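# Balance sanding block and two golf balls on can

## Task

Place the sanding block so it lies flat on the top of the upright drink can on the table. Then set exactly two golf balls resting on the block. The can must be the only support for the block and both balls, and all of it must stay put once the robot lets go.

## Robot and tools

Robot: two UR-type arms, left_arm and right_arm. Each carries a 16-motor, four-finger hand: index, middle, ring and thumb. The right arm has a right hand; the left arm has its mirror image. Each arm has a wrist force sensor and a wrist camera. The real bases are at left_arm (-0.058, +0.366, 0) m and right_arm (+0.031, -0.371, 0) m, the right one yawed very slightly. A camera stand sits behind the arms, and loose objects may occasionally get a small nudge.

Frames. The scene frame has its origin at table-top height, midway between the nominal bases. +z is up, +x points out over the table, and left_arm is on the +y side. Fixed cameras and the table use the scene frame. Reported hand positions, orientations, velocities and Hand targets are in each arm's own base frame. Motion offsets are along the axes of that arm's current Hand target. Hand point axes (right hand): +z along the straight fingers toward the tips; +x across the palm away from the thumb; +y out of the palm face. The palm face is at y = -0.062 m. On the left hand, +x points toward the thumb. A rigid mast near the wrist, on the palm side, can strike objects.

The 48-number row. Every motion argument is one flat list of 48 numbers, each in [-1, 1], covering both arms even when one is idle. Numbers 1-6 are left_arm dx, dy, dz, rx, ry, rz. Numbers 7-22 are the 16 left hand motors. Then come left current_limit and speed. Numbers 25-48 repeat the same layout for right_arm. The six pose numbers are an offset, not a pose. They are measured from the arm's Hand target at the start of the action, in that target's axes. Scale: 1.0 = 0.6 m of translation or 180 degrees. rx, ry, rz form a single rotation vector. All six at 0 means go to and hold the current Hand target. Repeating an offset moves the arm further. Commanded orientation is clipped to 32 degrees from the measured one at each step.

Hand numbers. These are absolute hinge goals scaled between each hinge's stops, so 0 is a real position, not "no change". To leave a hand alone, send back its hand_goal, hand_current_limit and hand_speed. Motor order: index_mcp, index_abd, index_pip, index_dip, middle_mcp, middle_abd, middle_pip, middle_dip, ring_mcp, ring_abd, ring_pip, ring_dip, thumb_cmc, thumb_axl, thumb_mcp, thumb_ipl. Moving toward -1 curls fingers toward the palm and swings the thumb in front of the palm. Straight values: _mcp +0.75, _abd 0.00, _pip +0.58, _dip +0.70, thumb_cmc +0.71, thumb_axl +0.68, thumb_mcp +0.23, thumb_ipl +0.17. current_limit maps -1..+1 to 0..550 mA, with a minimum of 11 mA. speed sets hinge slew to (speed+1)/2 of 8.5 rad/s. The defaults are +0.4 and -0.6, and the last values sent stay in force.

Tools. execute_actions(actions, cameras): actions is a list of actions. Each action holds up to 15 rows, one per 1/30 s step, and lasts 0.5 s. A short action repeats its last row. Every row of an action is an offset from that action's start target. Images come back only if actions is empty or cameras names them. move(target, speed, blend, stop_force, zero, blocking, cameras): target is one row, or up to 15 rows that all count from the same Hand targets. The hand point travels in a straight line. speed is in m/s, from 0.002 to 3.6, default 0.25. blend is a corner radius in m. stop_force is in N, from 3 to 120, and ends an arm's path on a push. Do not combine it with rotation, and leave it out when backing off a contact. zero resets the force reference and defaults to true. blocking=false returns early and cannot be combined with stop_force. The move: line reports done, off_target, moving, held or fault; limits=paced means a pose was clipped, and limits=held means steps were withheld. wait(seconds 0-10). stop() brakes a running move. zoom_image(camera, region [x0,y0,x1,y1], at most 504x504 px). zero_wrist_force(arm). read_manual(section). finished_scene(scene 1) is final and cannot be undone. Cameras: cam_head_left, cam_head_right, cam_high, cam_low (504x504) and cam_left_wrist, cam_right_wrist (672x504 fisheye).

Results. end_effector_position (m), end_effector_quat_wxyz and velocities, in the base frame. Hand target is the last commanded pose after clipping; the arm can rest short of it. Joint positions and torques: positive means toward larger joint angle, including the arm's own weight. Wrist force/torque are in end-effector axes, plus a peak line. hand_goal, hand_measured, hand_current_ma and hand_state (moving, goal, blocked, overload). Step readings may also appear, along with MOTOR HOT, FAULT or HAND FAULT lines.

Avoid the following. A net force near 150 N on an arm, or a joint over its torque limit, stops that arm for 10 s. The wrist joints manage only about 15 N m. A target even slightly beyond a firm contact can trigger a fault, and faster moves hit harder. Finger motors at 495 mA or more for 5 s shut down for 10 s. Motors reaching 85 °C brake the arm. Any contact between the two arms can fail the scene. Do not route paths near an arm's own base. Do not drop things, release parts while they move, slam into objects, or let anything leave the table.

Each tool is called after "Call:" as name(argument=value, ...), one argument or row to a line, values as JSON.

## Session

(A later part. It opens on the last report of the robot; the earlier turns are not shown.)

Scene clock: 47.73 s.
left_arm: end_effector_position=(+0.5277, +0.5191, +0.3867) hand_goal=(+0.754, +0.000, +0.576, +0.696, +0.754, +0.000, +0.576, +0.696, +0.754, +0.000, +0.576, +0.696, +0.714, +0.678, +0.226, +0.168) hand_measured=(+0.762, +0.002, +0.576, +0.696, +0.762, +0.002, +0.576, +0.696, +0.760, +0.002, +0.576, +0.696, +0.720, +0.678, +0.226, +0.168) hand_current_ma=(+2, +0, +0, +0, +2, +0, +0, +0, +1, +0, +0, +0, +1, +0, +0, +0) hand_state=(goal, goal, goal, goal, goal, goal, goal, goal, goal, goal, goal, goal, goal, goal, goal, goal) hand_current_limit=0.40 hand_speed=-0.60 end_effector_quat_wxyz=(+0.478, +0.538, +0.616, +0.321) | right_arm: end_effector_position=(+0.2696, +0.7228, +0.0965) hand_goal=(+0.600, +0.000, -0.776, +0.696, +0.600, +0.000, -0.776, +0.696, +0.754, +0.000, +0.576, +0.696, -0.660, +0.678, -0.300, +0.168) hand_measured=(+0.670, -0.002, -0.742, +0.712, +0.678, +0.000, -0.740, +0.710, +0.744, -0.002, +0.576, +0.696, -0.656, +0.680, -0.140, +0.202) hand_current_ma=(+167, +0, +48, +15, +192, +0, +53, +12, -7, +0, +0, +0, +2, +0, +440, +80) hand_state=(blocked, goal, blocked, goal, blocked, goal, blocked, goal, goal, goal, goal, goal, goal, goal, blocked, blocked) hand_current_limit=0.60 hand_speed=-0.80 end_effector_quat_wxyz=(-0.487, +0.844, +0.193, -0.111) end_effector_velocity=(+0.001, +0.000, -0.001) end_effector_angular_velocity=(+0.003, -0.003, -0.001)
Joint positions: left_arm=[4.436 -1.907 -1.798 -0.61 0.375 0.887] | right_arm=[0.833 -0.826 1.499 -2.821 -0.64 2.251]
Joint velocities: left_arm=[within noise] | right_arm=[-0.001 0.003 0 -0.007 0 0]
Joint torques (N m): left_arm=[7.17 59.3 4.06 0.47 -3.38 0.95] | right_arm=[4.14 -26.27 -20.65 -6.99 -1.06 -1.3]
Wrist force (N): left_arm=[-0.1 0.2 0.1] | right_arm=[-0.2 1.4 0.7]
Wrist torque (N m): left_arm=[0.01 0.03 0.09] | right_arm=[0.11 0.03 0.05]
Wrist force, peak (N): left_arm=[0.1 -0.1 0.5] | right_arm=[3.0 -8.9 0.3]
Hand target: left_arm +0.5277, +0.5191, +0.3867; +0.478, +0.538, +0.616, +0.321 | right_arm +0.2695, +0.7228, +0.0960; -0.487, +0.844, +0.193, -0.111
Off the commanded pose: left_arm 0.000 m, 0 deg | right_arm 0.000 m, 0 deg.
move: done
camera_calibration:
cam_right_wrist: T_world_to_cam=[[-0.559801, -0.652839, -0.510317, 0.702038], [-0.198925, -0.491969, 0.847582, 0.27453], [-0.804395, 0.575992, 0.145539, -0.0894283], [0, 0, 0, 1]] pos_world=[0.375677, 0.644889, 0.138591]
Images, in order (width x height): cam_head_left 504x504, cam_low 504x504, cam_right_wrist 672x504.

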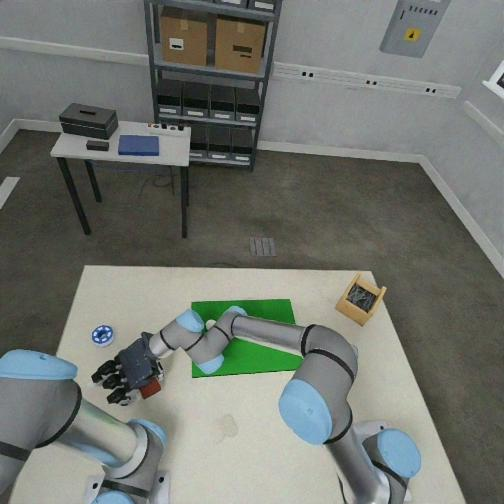

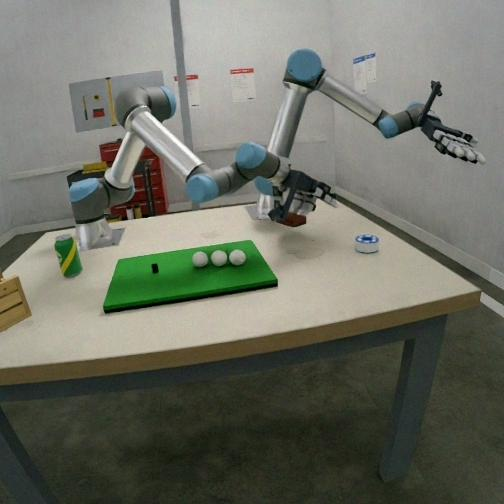

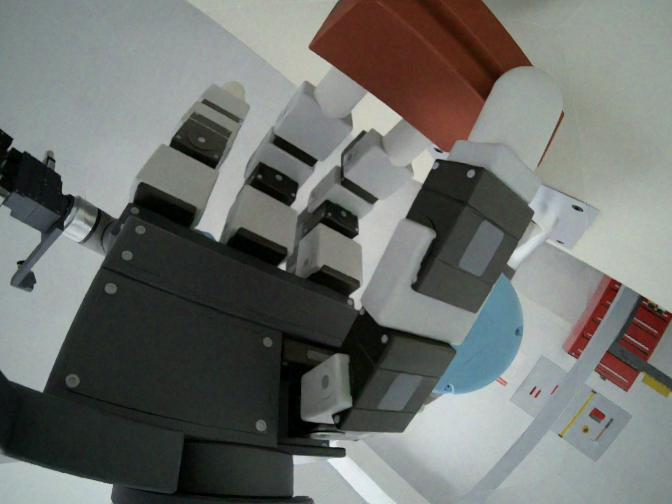

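Call:
move(
  target=[0,0,0,0,0,0,0.754,0,0.576,0.696,0.754,0,0.576,0.696,0.754,0,0.576,0.696,0.714,0.678,0.226,0.168,0.4,-0.6, -0.1425,0.0262,-0.5952,0,0.0755,0.0436,0.60,0,-0.7766,0.696,0.60,0,-0.7766,0.696,0.754,0,0.576,0.696,-0.66,0.678,-0.3,0.168,0.6,-0.8],
  speed=0.25,
)

Call:
move(
  target=[0,0,0,0,0,0,0.754,0,0.576,0.696,0.754,0,0.576,0.696,0.754,0,0.576,0.696,0.714,0.678,0.226,0.168,0.4,-0.6, -0.1144,0.3798,-0.5078,0,0,0,0.60,0,-0.7766,0.696,0.60,0,-0.7766,0.696,0.754,0,0.576,0.696,-0.66,0.678,-0.3,0.168,0.6,-0.8],
  speed=0.25,
  cameras=["all"],
)

Scene clock: 50.70 s.
left_arm: end_effector_position=(+0.5277, +0.5191, +0.3867) hand_goal=(+0.754, +0.000, +0.576, +0.696, +0.754, +0.000, +0.576, +0.696, +0.754, +0.000, +0.576, +0.696, +0.714, +0.678, +0.226, +0.168) hand_measured=(+0.762, +0.002, +0.576, +0.696, +0.762, +0.002, +0.576, +0.696, +0.760, +0.002, +0.576, +0.696, +0.720, +0.678, +0.226, +0.168) hand_current_ma=(+2, +0, +0, +0, +2, +0, +0, +0, +1, +0, +0, +0, +1, +0, +0, +0) hand_state=(goal, goal, goal, goal, goal, goal, goal, goal, goal, goal, goal, goal, goal, goal, goal, goal) hand_current_limit=0.40 hand_speed=-0.60 end_effector_quat_wxyz=(+0.478, +0.538, +0.616, +0.321) | right_arm: end_effector_position=(+0.3298, +0.4000, +0.2611) hand_goal=(+0.600, +0.000, -0.776, +0.696, +0.600, +0.000, -0.776, +0.696, +0.754, +0.000, +0.576, +0.696, -0.660, +0.678, -0.300, +0.168) hand_measured=(+0.668, -0.002, -0.740, +0.712, +0.672, +0.000, -0.738, +0.710, +0.744, +0.000, +0.576, +0.696, -0.652, +0.680, -0.140, +0.204) hand_current_ma=(+159, +0, +56, +17, +171, +0, +61, +14, -7, +0, +0, +0, +5, +1, +440, +83) hand_state=(blocked, goal, blocked, goal, blocked, goal, blocked, goal, goal, goal, goal, goal, goal, goal, blocked, blocked) hand_current_limit=0.60 hand_speed=-0.80 end_effector_quat_wxyz=(-0.498, +0.863, +0.076, -0.043)
Joint positions: left_arm=[4.436 -1.907 -1.798 -0.61 0.375 0.887] | right_arm=[0.285 -1.626 2.036 -2.17 -0.534 1.79]
Joint torques (N m): left_arm=[6.83 59.02 4.74 0.27 -3.43 1.27] | right_arm=[-2.64 -23.95 -30.53 -1.59 -0.92 -1.26]
Wrist force (N): left_arm=[0.2 -0.2 0.2] | right_arm=[-0.4 1.5 0.9]
Wrist torque (N m): left_arm=[-0.04 -0.01 0.11] | right_arm=[0.09 0.05 0.05]
Wrist force, peak (N): left_arm=[-0.4 0.3 0.2] | right_arm=[-7.0 -2.1 7.5]
Hand target: left_arm +0.5277, +0.5191, +0.3867; +0.478, +0.538, +0.616, +0.321 | right_arm +0.3297, +0.4000, +0.2611; -0.498, +0.863, +0.076, -0.043
Off the commanded pose: left_arm 0.000 m, 0 deg | right_arm 0.000 m, 0 deg.
move: done

Scene clock: 52.73 s.
left_arm: end_effector_position=(+0.5277, +0.5191, +0.3867) hand_goal=(+0.754, +0.000, +0.576, +0.696, +0.754, +0.000, +0.576, +0.696, +0.754, +0.000, +0.576, +0.696, +0.714, +0.678, +0.226, +0.168) hand_measured=(+0.762, +0.002, +0.576, +0.696, +0.762, +0.002, +0.576, +0.696, +0.760, +0.002, +0.576, +0.696, +0.720, +0.678, +0.226, +0.168) hand_current_ma=(+2, +0, +0, +0, +2, +0, +0, +0, +1, +0, +0, +0, +1, +0, +0, +0) hand_state=(goal, goal, goal, goal, goal, goal, goal, goal, goal, goal, goal, goal, goal, goal, goal, goal) hand_current_limit=0.40 hand_speed=-0.60 end_effector_quat_wxyz=(+0.478, +0.538, +0.616, +0.321) | right_arm: end_effector_position=(+0.3278, +0.0160, +0.2162) hand_goal=(+0.600, +0.000, -0.776, +0.696, +0.600, +0.000, -0.776, +0.696, +0.754, +0.000, +0.576, +0.696, -0.660, +0.678, -0.300, +0.168) hand_measured=(+0.666, -0.002, -0.738, +0.712, +0.668, +0.000, -0.736, +0.712, +0.744, +0.000, +0.576, +0.696, -0.652, +0.682, -0.140, +0.204) hand_current_ma=(+151, +0, +57, +17, +161, +0, +63, +14, -8, +0, +0, +0, +5, +2, +440, +89) hand_state=(blocked, goal, blocked, goal, blocked, goal, blocked, goal, goal, goal, goal, goal, goal, goal, blocked, blocked) hand_current_limit=0.60 hand_speed=-0.80 end_effector_quat_wxyz=(-0.498, +0.863, +0.076, -0.043)
Joint positions: left_arm=[4.436 -1.907 -1.798 -0.61 0.375 0.887] | right_arm=[-0.681 -1.719 1.974 -0.909 -0.966 0.409]
Joint torques (N m): left_arm=[7.02 59 4.65 0.49 -3.34 1.38] | right_arm=[-1.94 -27.32 -4.11 -3.11 0.24 -1.32]
Wrist force (N): left_arm=[-0.1 -0.1 0.2] | right_arm=[0.0 1.7 0.8]
Wrist torque (N m): left_arm=[-0.02 0.03 0.09] | right_arm=[0.12 0.00 0.09]
Wrist force, peak (N): left_arm=[0.1 0.4 0.3] | right_arm=[1.0 3.9 -1.4]
Hand target: left_arm +0.5277, +0.5191, +0.3867; +0.478, +0.538, +0.616, +0.321 | right_arm +0.3277, +0.0160, +0.2161; -0.498, +0.863, +0.076, -0.043
Off the commanded pose: left_arm 0.000 m, 0 deg | right_arm 0.000 m, 0 deg.
move: done
camera_calibration:
cam_left_wrist: T_world_to_cam=[[-0.281344, -0.86701, -0.411264, 0.725349], [-0.863569, 0.415639, -0.285469, 0.302273], [0.418443, 0.27484, -0.865661, 0.0948505], [0, 0, 0, 1]] pos_world=[0.425417, 0.47718, 0.466708]
cam_right_wrist: T_world_to_cam=[[-0.715744, -0.476967, -0.51011, 0.382526], [-0.324314, -0.419886, 0.847654, -0.123086], [-0.618491, 0.772139, 0.145844, 0.283003], [0, 0, 0, 1]] pos_world=[0.408907, -0.0877471, 0.25819]

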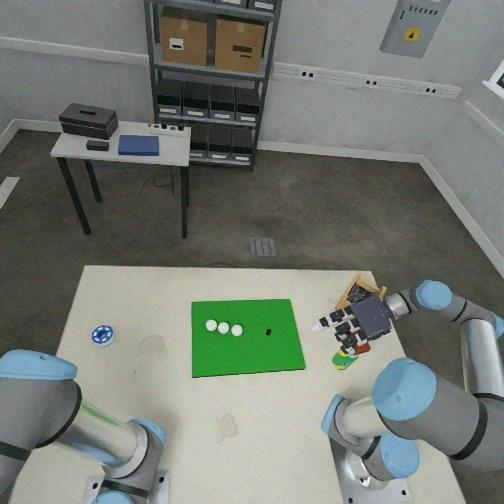

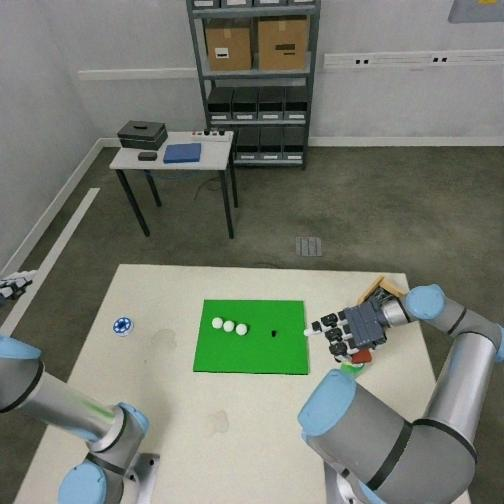

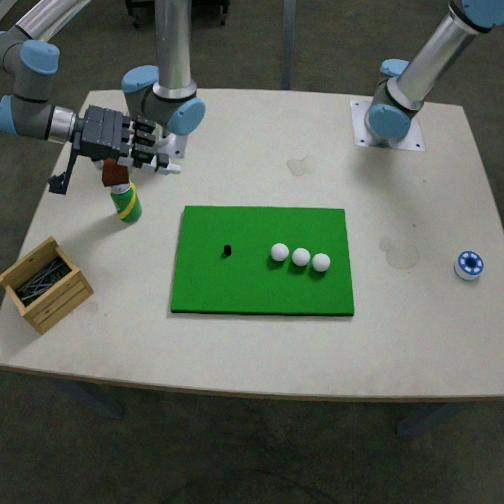

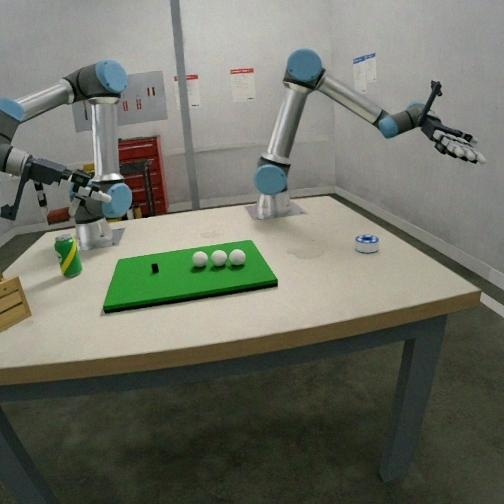

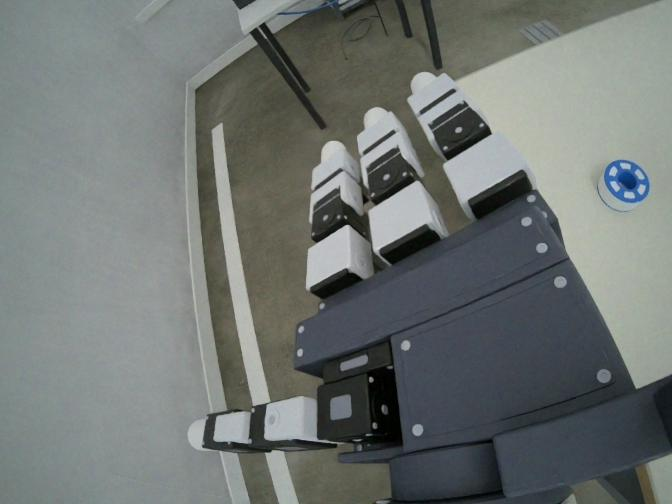

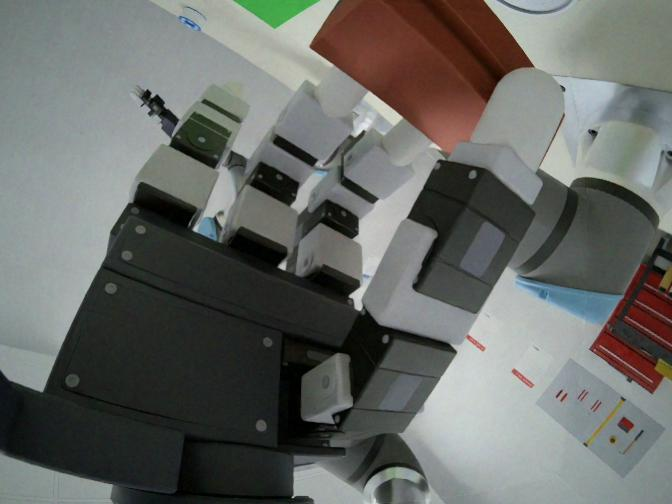

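Call:
zoom_image(
  camera="cam_head_left",
  region=[300, 300, 400, 400],
)

Call:
zoom_image(
  camera="cam_head_right",
  region=[310, 300, 410, 400],
)

Call:
zoom_image(
  camera="cam_high",
  region=[70, 130, 170, 230],
)

Call:
zoom_image(
  camera="cam_low",
  region=[10, 180, 130, 300],
)

Call:
zoom_image(
  camera="cam_right_wrist",
  region=[280, 0, 640, 240],
)

Scaled by 5.040 from the camera's 504x504 image, which has a finer 720x720 frame.

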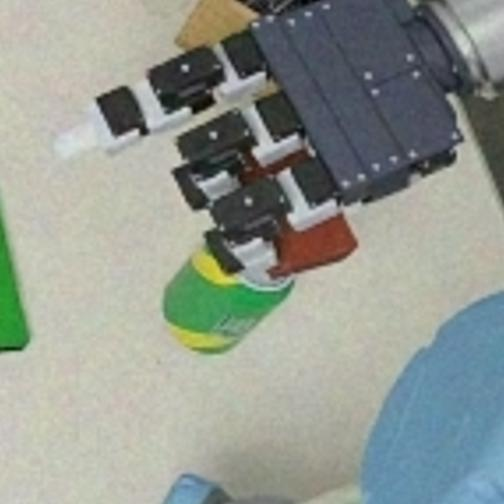

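Scaled by 5.040 from the camera's 504x504 image, which has a finer 720x720 frame.

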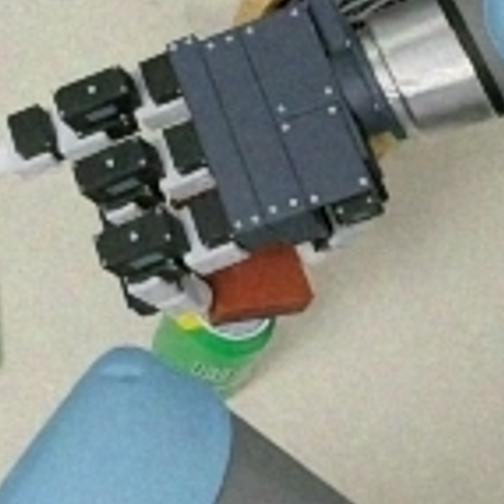

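Scaled by 5.040 from the camera's 504x504 image, which has a finer 720x720 frame.

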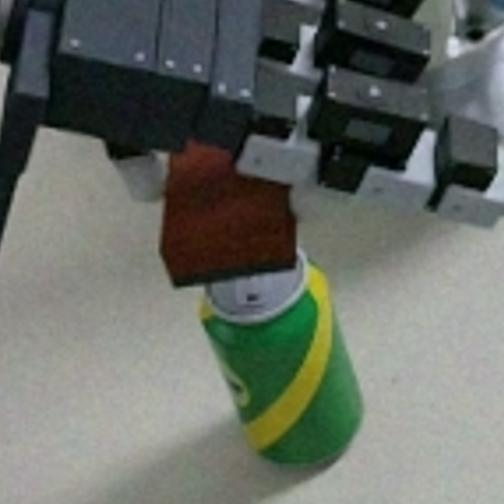

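Scaled by 4.200 from the camera's 504x504 image, which has a finer 720x720 frame.

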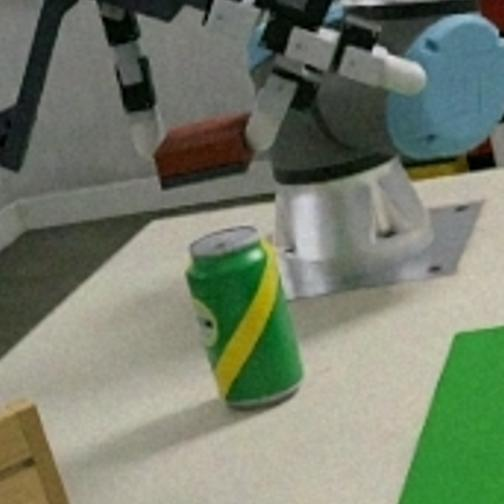

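Scaled by 1.400 from the camera's 672x504 image, which has a finer 960x720 frame.

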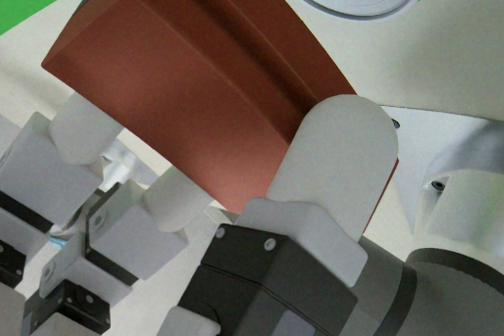

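Call:
move(
  target=[0,0,0,0,0,0,0.754,0,0.576,0.696,0.754,0,0.576,0.696,0.754,0,0.576,0.696,0.714,0.678,0.226,0.168,0.4,-0.6, -0.008,0.0515,0.014,-0.0167,0,0,0.60,0,-0.7766,0.696,0.60,0,-0.7766,0.696,0.754,0,0.576,0.696,-0.66,0.678,-0.3,0.168,0.6,-0.8],
  speed=0.08,
  cameras=["cam_head_left","cam_head_right","cam_high","cam_low","cam_right_wrist"],
)

Call:
zoom_image(
  camera="cam_head_left",
  region=[310, 310, 390, 390],
)

Call:
zoom_image(
  camera="cam_head_right",
  region=[320, 320, 400, 400],
)

Call:
zoom_image(
  camera="cam_high",
  region=[80, 140, 160, 220],
)

Call:
zoom_image(
  camera="cam_low",
  region=[30, 200, 110, 280],
)

Scene clock: 56.83 s.
left_arm: end_effector_position=(+0.5277, +0.5191, +0.3867) hand_goal=(+0.754, +0.000, +0.576, +0.696, +0.754, +0.000, +0.576, +0.696, +0.754, +0.000, +0.576, +0.696, +0.714, +0.678, +0.226, +0.168) hand_measured=(+0.762, +0.002, +0.576, +0.696, +0.762, +0.002, +0.576, +0.696, +0.760, +0.002, +0.576, +0.696, +0.720, +0.678, +0.226, +0.168) hand_current_ma=(+2, +0, +0, +0, +2, +0, +0, +0, +1, +0, +0, +0, +1, +0, +0, +0) hand_state=(goal, goal, goal, goal, goal, goal, goal, goal, goal, goal, goal, goal, goal, goal, goal, goal) hand_current_limit=0.40 hand_speed=-0.60 end_effector_quat_wxyz=(+0.478, +0.538, +0.616, +0.321) | right_arm: end_effector_position=(+0.3244, +0.0071, +0.1851) hand_goal=(+0.600, +0.000, -0.776, +0.696, +0.600, +0.000, -0.776, +0.696, +0.754, +0.000, +0.576, +0.696, -0.660, +0.678, -0.300, +0.168) hand_measured=(+0.666, -0.002, -0.738, +0.712, +0.668, +0.000, -0.736, +0.712, +0.744, +0.000, +0.576, +0.696, -0.652, +0.682, -0.140, +0.204) hand_current_ma=(+151, +0, +57, +17, +161, +0, +63, +14, -8, +0, +0, +0, +5, +2, +440, +89) hand_state=(blocked, goal, blocked, goal, blocked, goal, blocked, goal, goal, goal, goal, goal, goal, goal, blocked, blocked) hand_current_limit=0.60 hand_speed=-0.80 end_effector_quat_wxyz=(-0.475, +0.876, +0.077, -0.041)
Joint positions: left_arm=[4.436 -1.907 -1.798 -0.61 0.375 0.887] | right_arm=[-0.688 -1.724 2.049 -1.033 -0.993 0.437]
Joint torques (N m): left_arm=[6.52 59.03 5.12 0.61 -3.42 1.6] | right_arm=[4.47 -25.71 -38.52 0.57 3.15 -1.43]
Wrist force (N): left_arm=[0.2 0.0 0.4] | right_arm=[-0.1 1.6 0.8]
Wrist torque (N m): left_arm=[-0.03 -0.01 0.11] | right_arm=[0.12 0.00 -0.09]
Wrist force, peak (N): left_arm=[-0.2 0.4 0.3] | right_arm=[0.0 2.6 1.3]
Hand target: left_arm +0.5277, +0.5191, +0.3867; +0.478, +0.538, +0.616, +0.321 | right_arm +0.3245, +0.0071, +0.1852; -0.475, +0.876, +0.077, -0.041
Off the commanded pose: left_arm 0.000 m, 0 deg | right_arm 0.000 m, 0 deg.
move: done
camera_calibration:
cam_right_wrist: T_world_to_cam=[[-0.711163, -0.502906, -0.491256, 0.355172], [-0.332025, -0.375671, 0.865234, -0.102638], [-0.619682, 0.778432, 0.100186, 0.301086], [0, 0, 0, 1]] pos_world=[0.405084, -0.0943149, 0.233122]
Images, in order (width x height): cam_head_left 504x504, cam_head_right 504x504, cam_high 504x504, cam_low 504x504, cam_right_wrist 672x504.

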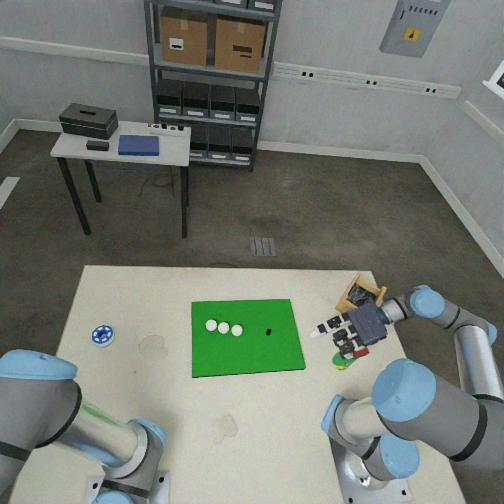

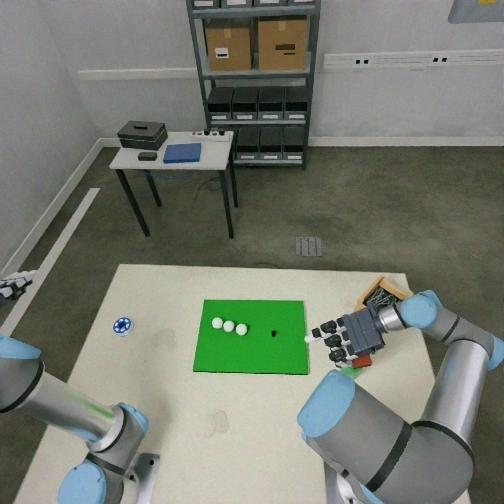

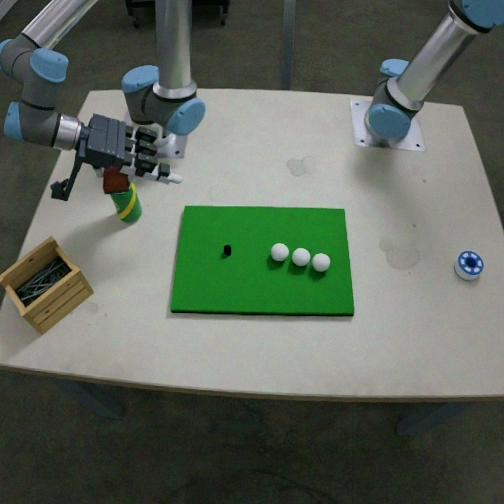

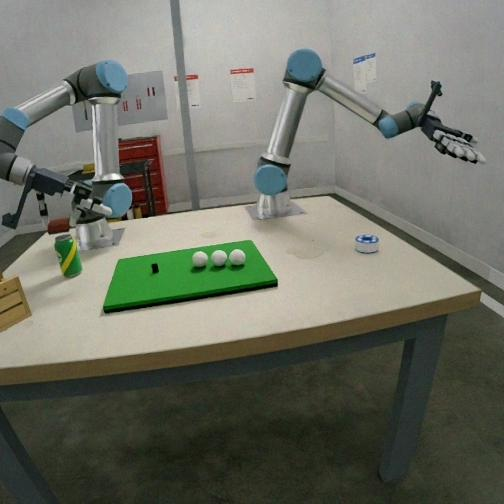

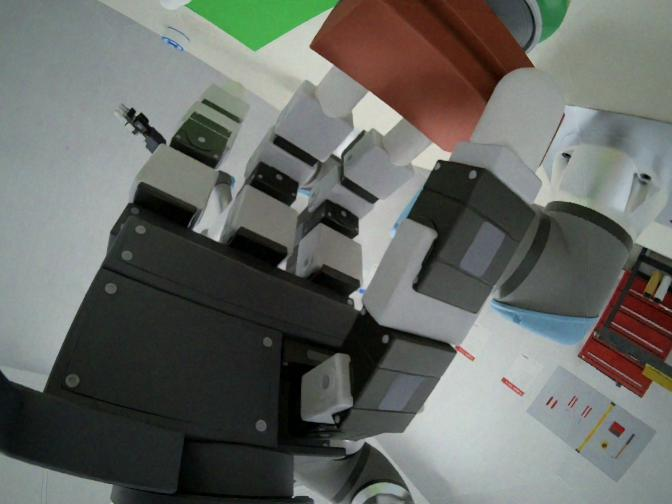

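Scaled by 6.300 from the camera's 504x504 image, which has a finer 720x720 frame.

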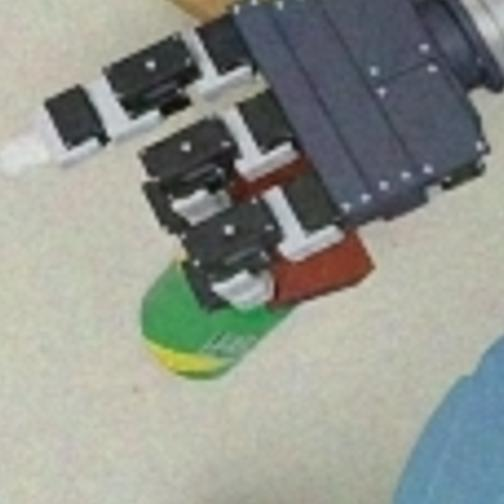

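Scaled by 6.300 from the camera's 504x504 image, which has a finer 720x720 frame.

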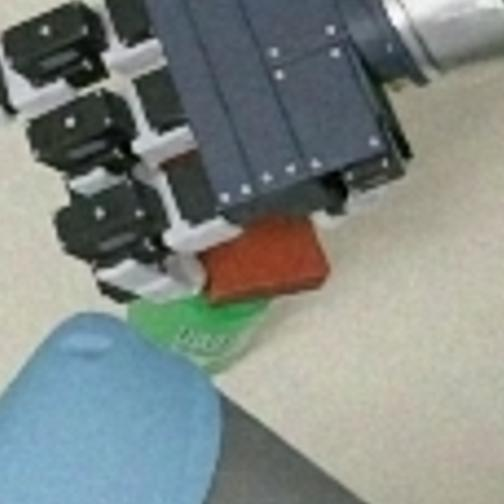

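Scaled by 6.300 from the camera's 504x504 image, which has a finer 720x720 frame.

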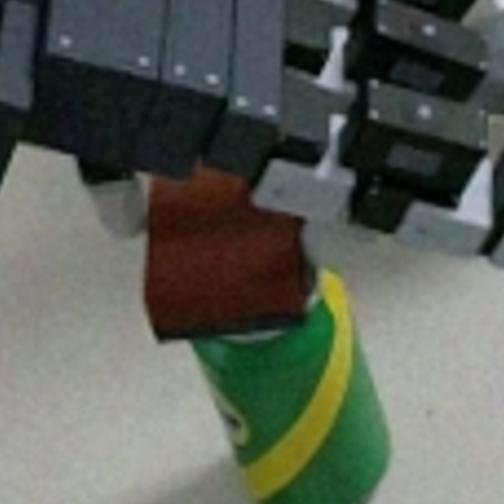

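Scaled by 6.300 from the camera's 504x504 image, which has a finer 720x720 frame.

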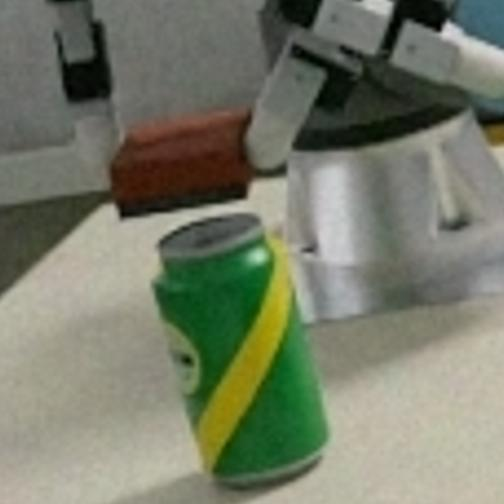

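Call:
move(
  target=[0,0,0,0,0,0,0.754,0,0.576,0.696,0.754,0,0.576,0.696,0.754,0,0.576,0.696,0.714,0.678,0.226,0.168,0.4,-0.6, -0.0058,0.013,0.0198,0.0083,0,0,0.60,0,-0.7766,0.696,0.60,0,-0.7766,0.696,0.754,0,0.576,0.696,-0.66,0.678,-0.3,0.168,0.6,-0.8],
  speed=0.05,
  cameras=["cam_head_left","cam_head_right","cam_high","cam_low"],
)

Call:
zoom_image(
  camera="cam_head_left",
  region=[310, 310, 390, 390],
)

Call:
zoom_image(
  camera="cam_high",
  region=[80, 140, 160, 220],
)

Call:
zoom_image(
  camera="cam_low",
  region=[30, 200, 110, 280],
)

Scene clock: 59.07 s.
left_arm: end_effector_position=(+0.5277, +0.5191, +0.3867) hand_goal=(+0.754, +0.000, +0.576, +0.696, +0.754, +0.000, +0.576, +0.696, +0.754, +0.000, +0.576, +0.696, +0.714, +0.678, +0.226, +0.168) hand_measured=(+0.762, +0.002, +0.576, +0.696, +0.762, +0.002, +0.576, +0.696, +0.760, +0.002, +0.576, +0.696, +0.720, +0.678, +0.226, +0.168) hand_current_ma=(+2, +0, +0, +0, +2, +0, +0, +0, +1, +0, +0, +0, +1, +0, +0, +0) hand_state=(goal, goal, goal, goal, goal, goal, goal, goal, goal, goal, goal, goal, goal, goal, goal, goal) hand_current_limit=0.40 hand_speed=-0.60 end_effector_quat_wxyz=(+0.478, +0.538, +0.616, +0.321) | right_arm: end_effector_position=(+0.3200, +0.0122, +0.1719) hand_goal=(+0.600, +0.000, -0.776, +0.696, +0.600, +0.000, -0.776, +0.696, +0.754, +0.000, +0.576, +0.696, -0.660, +0.678, -0.300, +0.168) hand_measured=(+0.666, -0.002, -0.738, +0.712, +0.668, +0.000, -0.736, +0.712, +0.744, +0.000, +0.576, +0.696, -0.652, +0.682, -0.140, +0.204) hand_current_ma=(+151, +0, +57, +17, +161, +0, +63, +14, -8, +0, +0, +0, +5, +2, +440, +89) hand_state=(blocked, goal, blocked, goal, blocked, goal, blocked, goal, goal, goal, goal, goal, goal, goal, blocked, blocked) hand_current_limit=0.60 hand_speed=-0.80 end_effector_quat_wxyz=(-0.487, +0.869, +0.076, -0.042)
Joint positions: left_arm=[4.436 -1.907 -1.798 -0.61 0.375 0.887] | right_arm=[-0.694 -1.713 2.081 -1.045 -0.987 0.416]
Joint torques (N m): left_arm=[6.55 58.89 5.65 0.53 -3.32 2.06] | right_arm=[4.18 -17.35 -36.02 -0.39 1.53 1.16]
Wrist force (N): left_arm=[0.0 0.1 0.0] | right_arm=[0.0 1.7 1.1]
Wrist torque (N m): left_arm=[0.01 0.01 0.09] | right_arm=[0.10 -0.01 0.08]
Wrist force, peak (N): left_arm=[0.0 0.4 0.2] | right_arm=[-0.5 2.0 0.9]
Hand target: left_arm +0.5277, +0.5191, +0.3867; +0.478, +0.538, +0.616, +0.321 | right_arm +0.3201, +0.0121, +0.1721; -0.487, +0.869, +0.076, -0.042
Off the commanded pose: left_arm 0.000 m, 0 deg | right_arm 0.000 m, 0 deg.
move: done
Images, in order (width x height): cam_head_left 504x504, cam_head_right 504x504, cam_high 504x504, cam_low 504x504.

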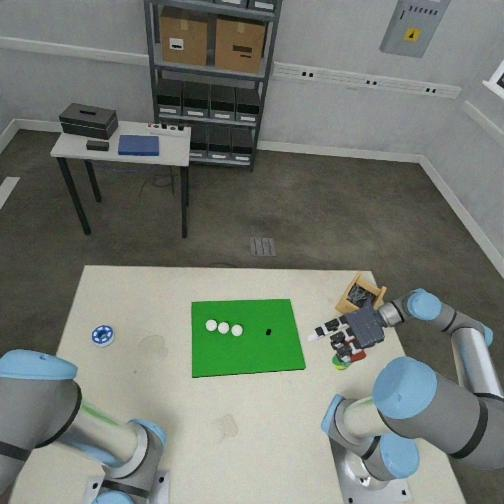

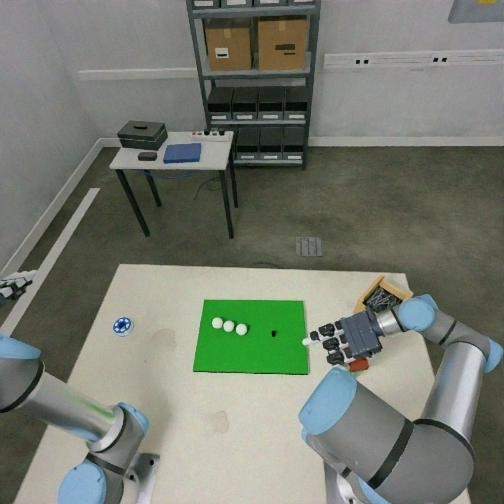

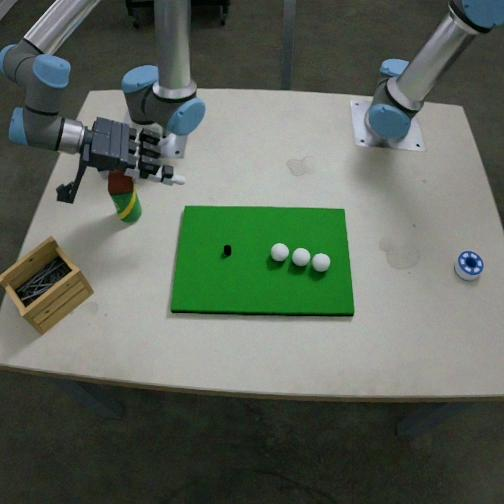

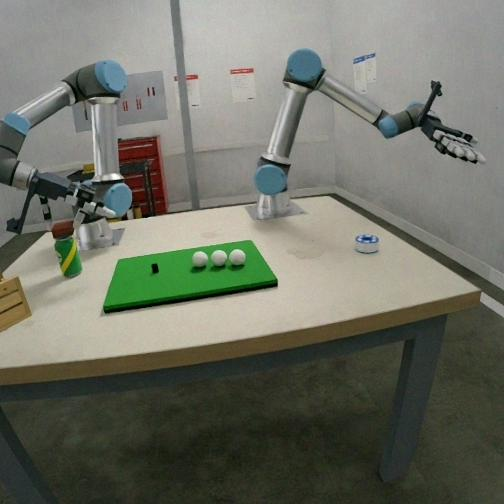

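Scaled by 6.300 from the camera's 504x504 image, which has a finer 720x720 frame.

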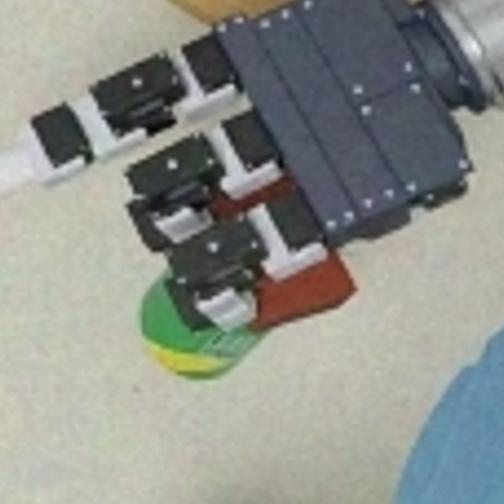

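Scaled by 6.300 from the camera's 504x504 image, which has a finer 720x720 frame.

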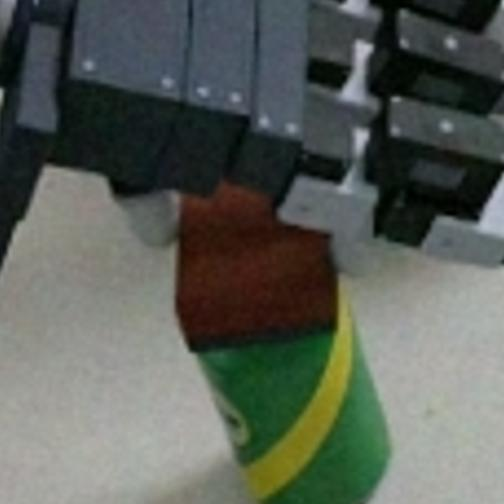

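Scaled by 6.300 from the camera's 504x504 image, which has a finer 720x720 frame.

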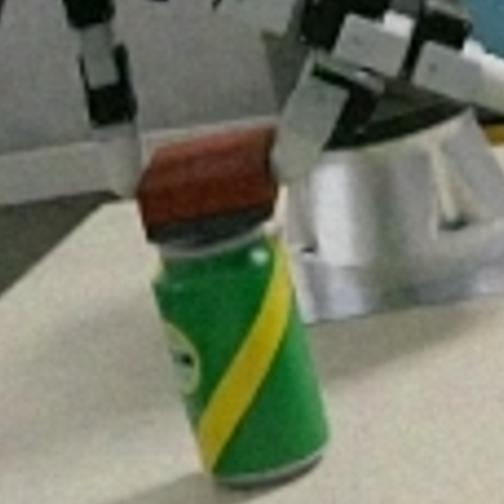

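Call:
move(
  target=[
    [0,0,0,0,0,0,0.754,0,0.576,0.696,0.754,0,0.576,0.696,0.754,0,0.576,0.696,0.714,0.678,0.226,0.168,0.4,-0.6, -0.0038,0.0125,-0.0045,0,0,0,0.60,0,-0.7766,0.696,0.60,0,-0.7766,0.696,0.754,0,0.576,0.696,-0.66,0.678,-0.3,0.168,0.6,-0.8],
    [0,0,0,0,0,0,0.754,0,0.576,0.696,0.754,0,0.576,0.696,0.754,0,0.576,0.696,0.714,0.678,0.226,0.168,0.4,-0.6, -0.0038,0.038,0.0112,0,0,0,0.60,0,-0.7766,0.696,0.60,0,-0.7766,0.696,0.754,0,0.576,0.696,-0.66,0.678,-0.3,0.168,0.6,-0.8],
  ],
  speed=[0.04, 0.015],
  stop_force=4,
  cameras=["cam_head_left","cam_head_right","cam_high","cam_low","cam_right_wrist"],
)

Call:
zoom_image(
  camera="cam_high",
  region=[80, 140, 160, 220],
)

Call:
zoom_image(
  camera="cam_low",
  region=[30, 200, 110, 280],
)

Call:
zoom_image(
  camera="cam_head_left",
  region=[310, 310, 390, 390],
)

Scene clock: 62.30 s.
left_arm: end_effector_position=(+0.5277, +0.5191, +0.3867) hand_goal=(+0.754, +0.000, +0.576, +0.696, +0.754, +0.000, +0.576, +0.696, +0.754, +0.000, +0.576, +0.696, +0.714, +0.678, +0.226, +0.168) hand_measured=(+0.762, +0.002, +0.576, +0.696, +0.762, +0.002, +0.576, +0.696, +0.760, +0.002, +0.576, +0.696, +0.720, +0.678, +0.226, +0.168) hand_current_ma=(+2, +0, +0, +0, +2, +0, +0, +0, +1, +0, +0, +0, +1, +0, +0, +0) hand_state=(goal, goal, goal, goal, goal, goal, goal, goal, goal, goal, goal, goal, goal, goal, goal, goal) hand_current_limit=0.40 hand_speed=-0.60 end_effector_quat_wxyz=(+0.478, +0.538, +0.616, +0.321) | right_arm: end_effector_position=(+0.3189, +0.0056, +0.1618) hand_goal=(+0.600, +0.000, -0.776, +0.696, +0.600, +0.000, -0.776, +0.696, +0.754, +0.000, +0.576, +0.696, -0.660, +0.678, -0.300, +0.168) hand_measured=(+0.666, -0.002, -0.742, +0.710, +0.668, +0.000, -0.740, +0.708, +0.744, +0.000, +0.576, +0.696, -0.652, +0.682, -0.140, +0.208) hand_current_ma=(+151, +0, +49, +14, +161, +0, +53, +11, -8, +0, +0, +0, +5, +2, +440, +103) hand_state=(blocked, goal, blocked, goal, blocked, goal, blocked, goal, goal, goal, goal, goal, goal, goal, blocked, blocked) hand_current_limit=0.60 hand_speed=-0.80 end_effector_quat_wxyz=(-0.487, +0.869, +0.076, -0.042)
Joint positions: left_arm=[4.436 -1.907 -1.798 -0.61 0.375 0.887] | right_arm=[-0.709 -1.699 2.096 -1.068 -0.999 0.405]
Joint torques (N m): left_arm=[7.13 59.19 4.97 0.47 -3.37 2.05] | right_arm=[3.83 -31.07 -36.95 1.84 -1.76 0.88]
Wrist force (N): left_arm=[0.0 -0.1 0.1] | right_arm=[0.1 0.0 0.6]
Wrist torque (N m): left_arm=[-0.01 0.02 0.09] | right_arm=[0.14 -0.01 0.08]
Wrist force, peak (N): left_arm=[0.3 0.2 0.2] | right_arm=[-0.2 -5.1 -1.8]
Hand target: left_arm +0.5277, +0.5191, +0.3867; +0.478, +0.538, +0.616, +0.321 | right_arm +0.3189, +0.0056, +0.1618; -0.487, +0.869, +0.076, -0.042 (not the last commanded pose)
Off the commanded pose: left_arm 0.000 m, 0 deg | right_arm 0.013 m, 0 deg.
move: contact (right_arm); path passed 1 of 2 targets
camera_calibration:
cam_right_wrist: T_world_to_cam=[[-0.713294, -0.490201, -0.500914, 0.3412], [-0.328349, -0.397694, 0.856753, -0.084561], [-0.619191, 0.775592, 0.122716, 0.297459], [0, 0, 0, 1]] pos_world=[0.399795, -0.0970799, 0.206857]
Images, in order (width x height): cam_head_left 504x504, cam_head_right 504x504, cam_high 504x504, cam_low 504x504, cam_right_wrist 672x504.

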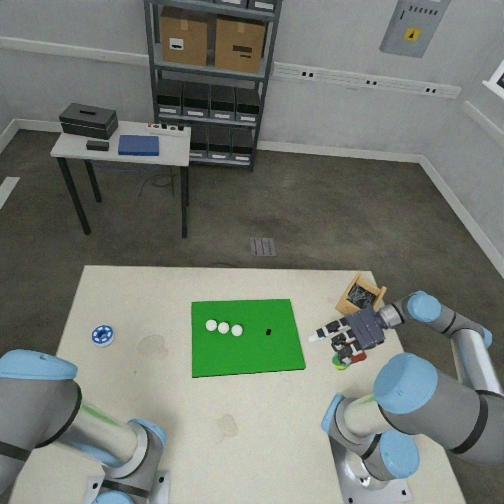

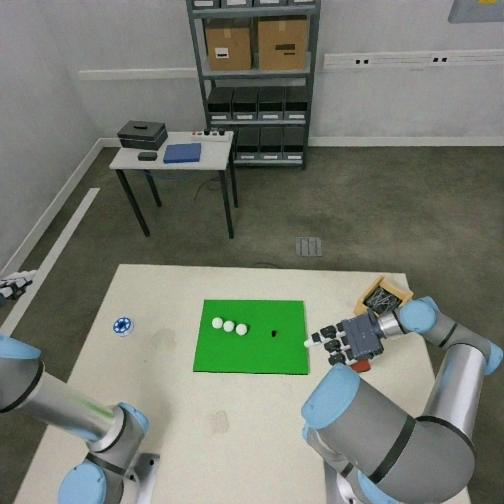

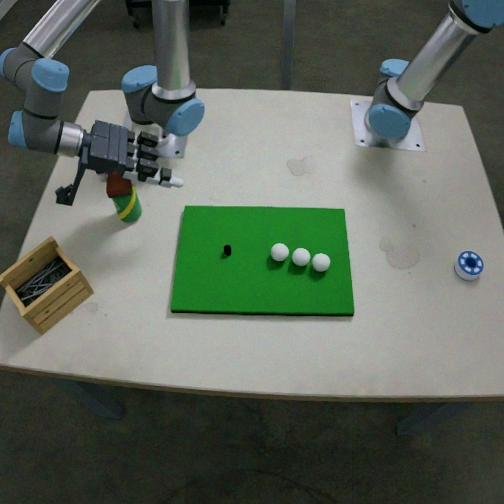

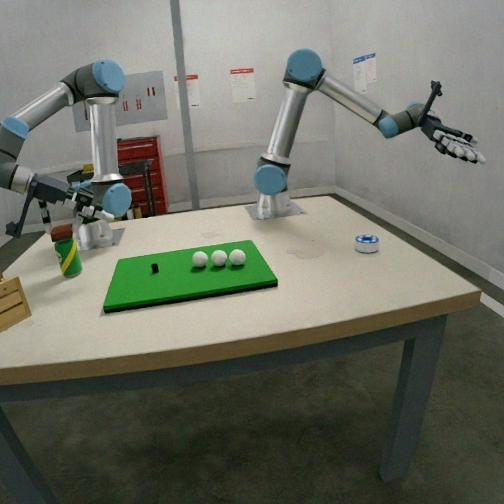

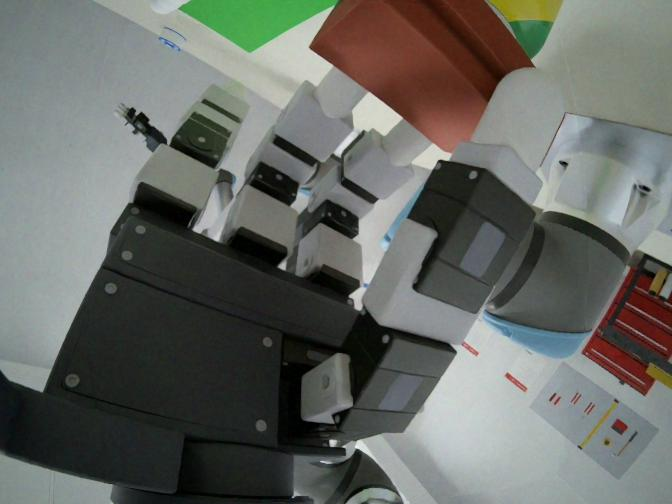

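Scaled by 6.300 from the camera's 504x504 image, which has a finer 720x720 frame.

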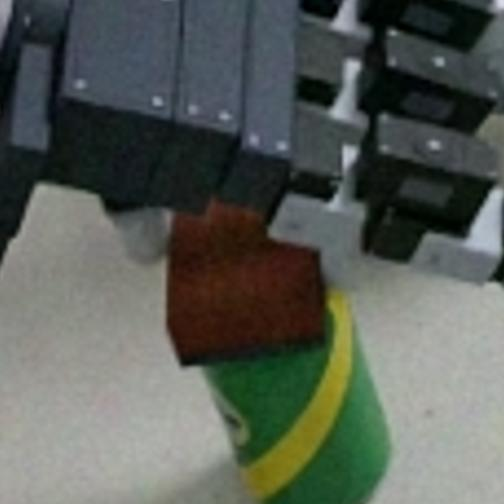

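Scaled by 6.300 from the camera's 504x504 image, which has a finer 720x720 frame.

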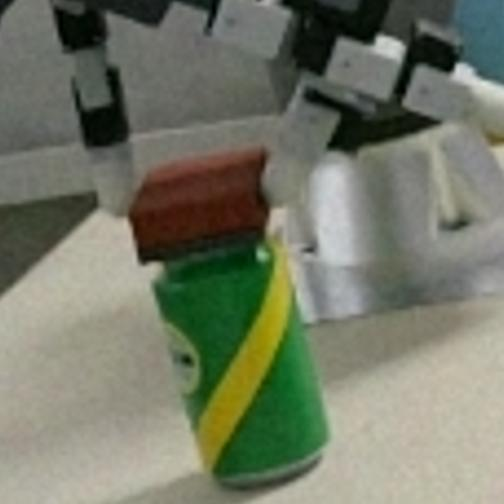

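Scaled by 6.300 from the camera's 504x504 image, which has a finer 720x720 frame.

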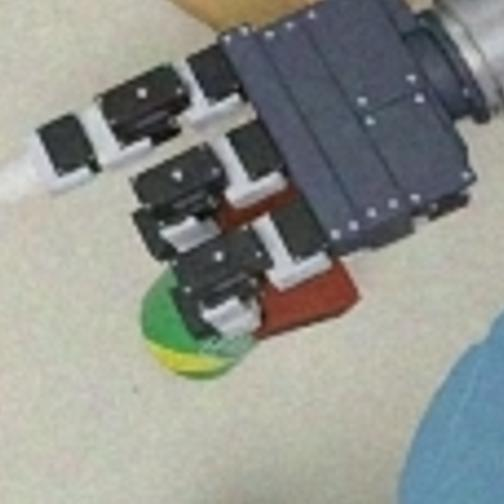

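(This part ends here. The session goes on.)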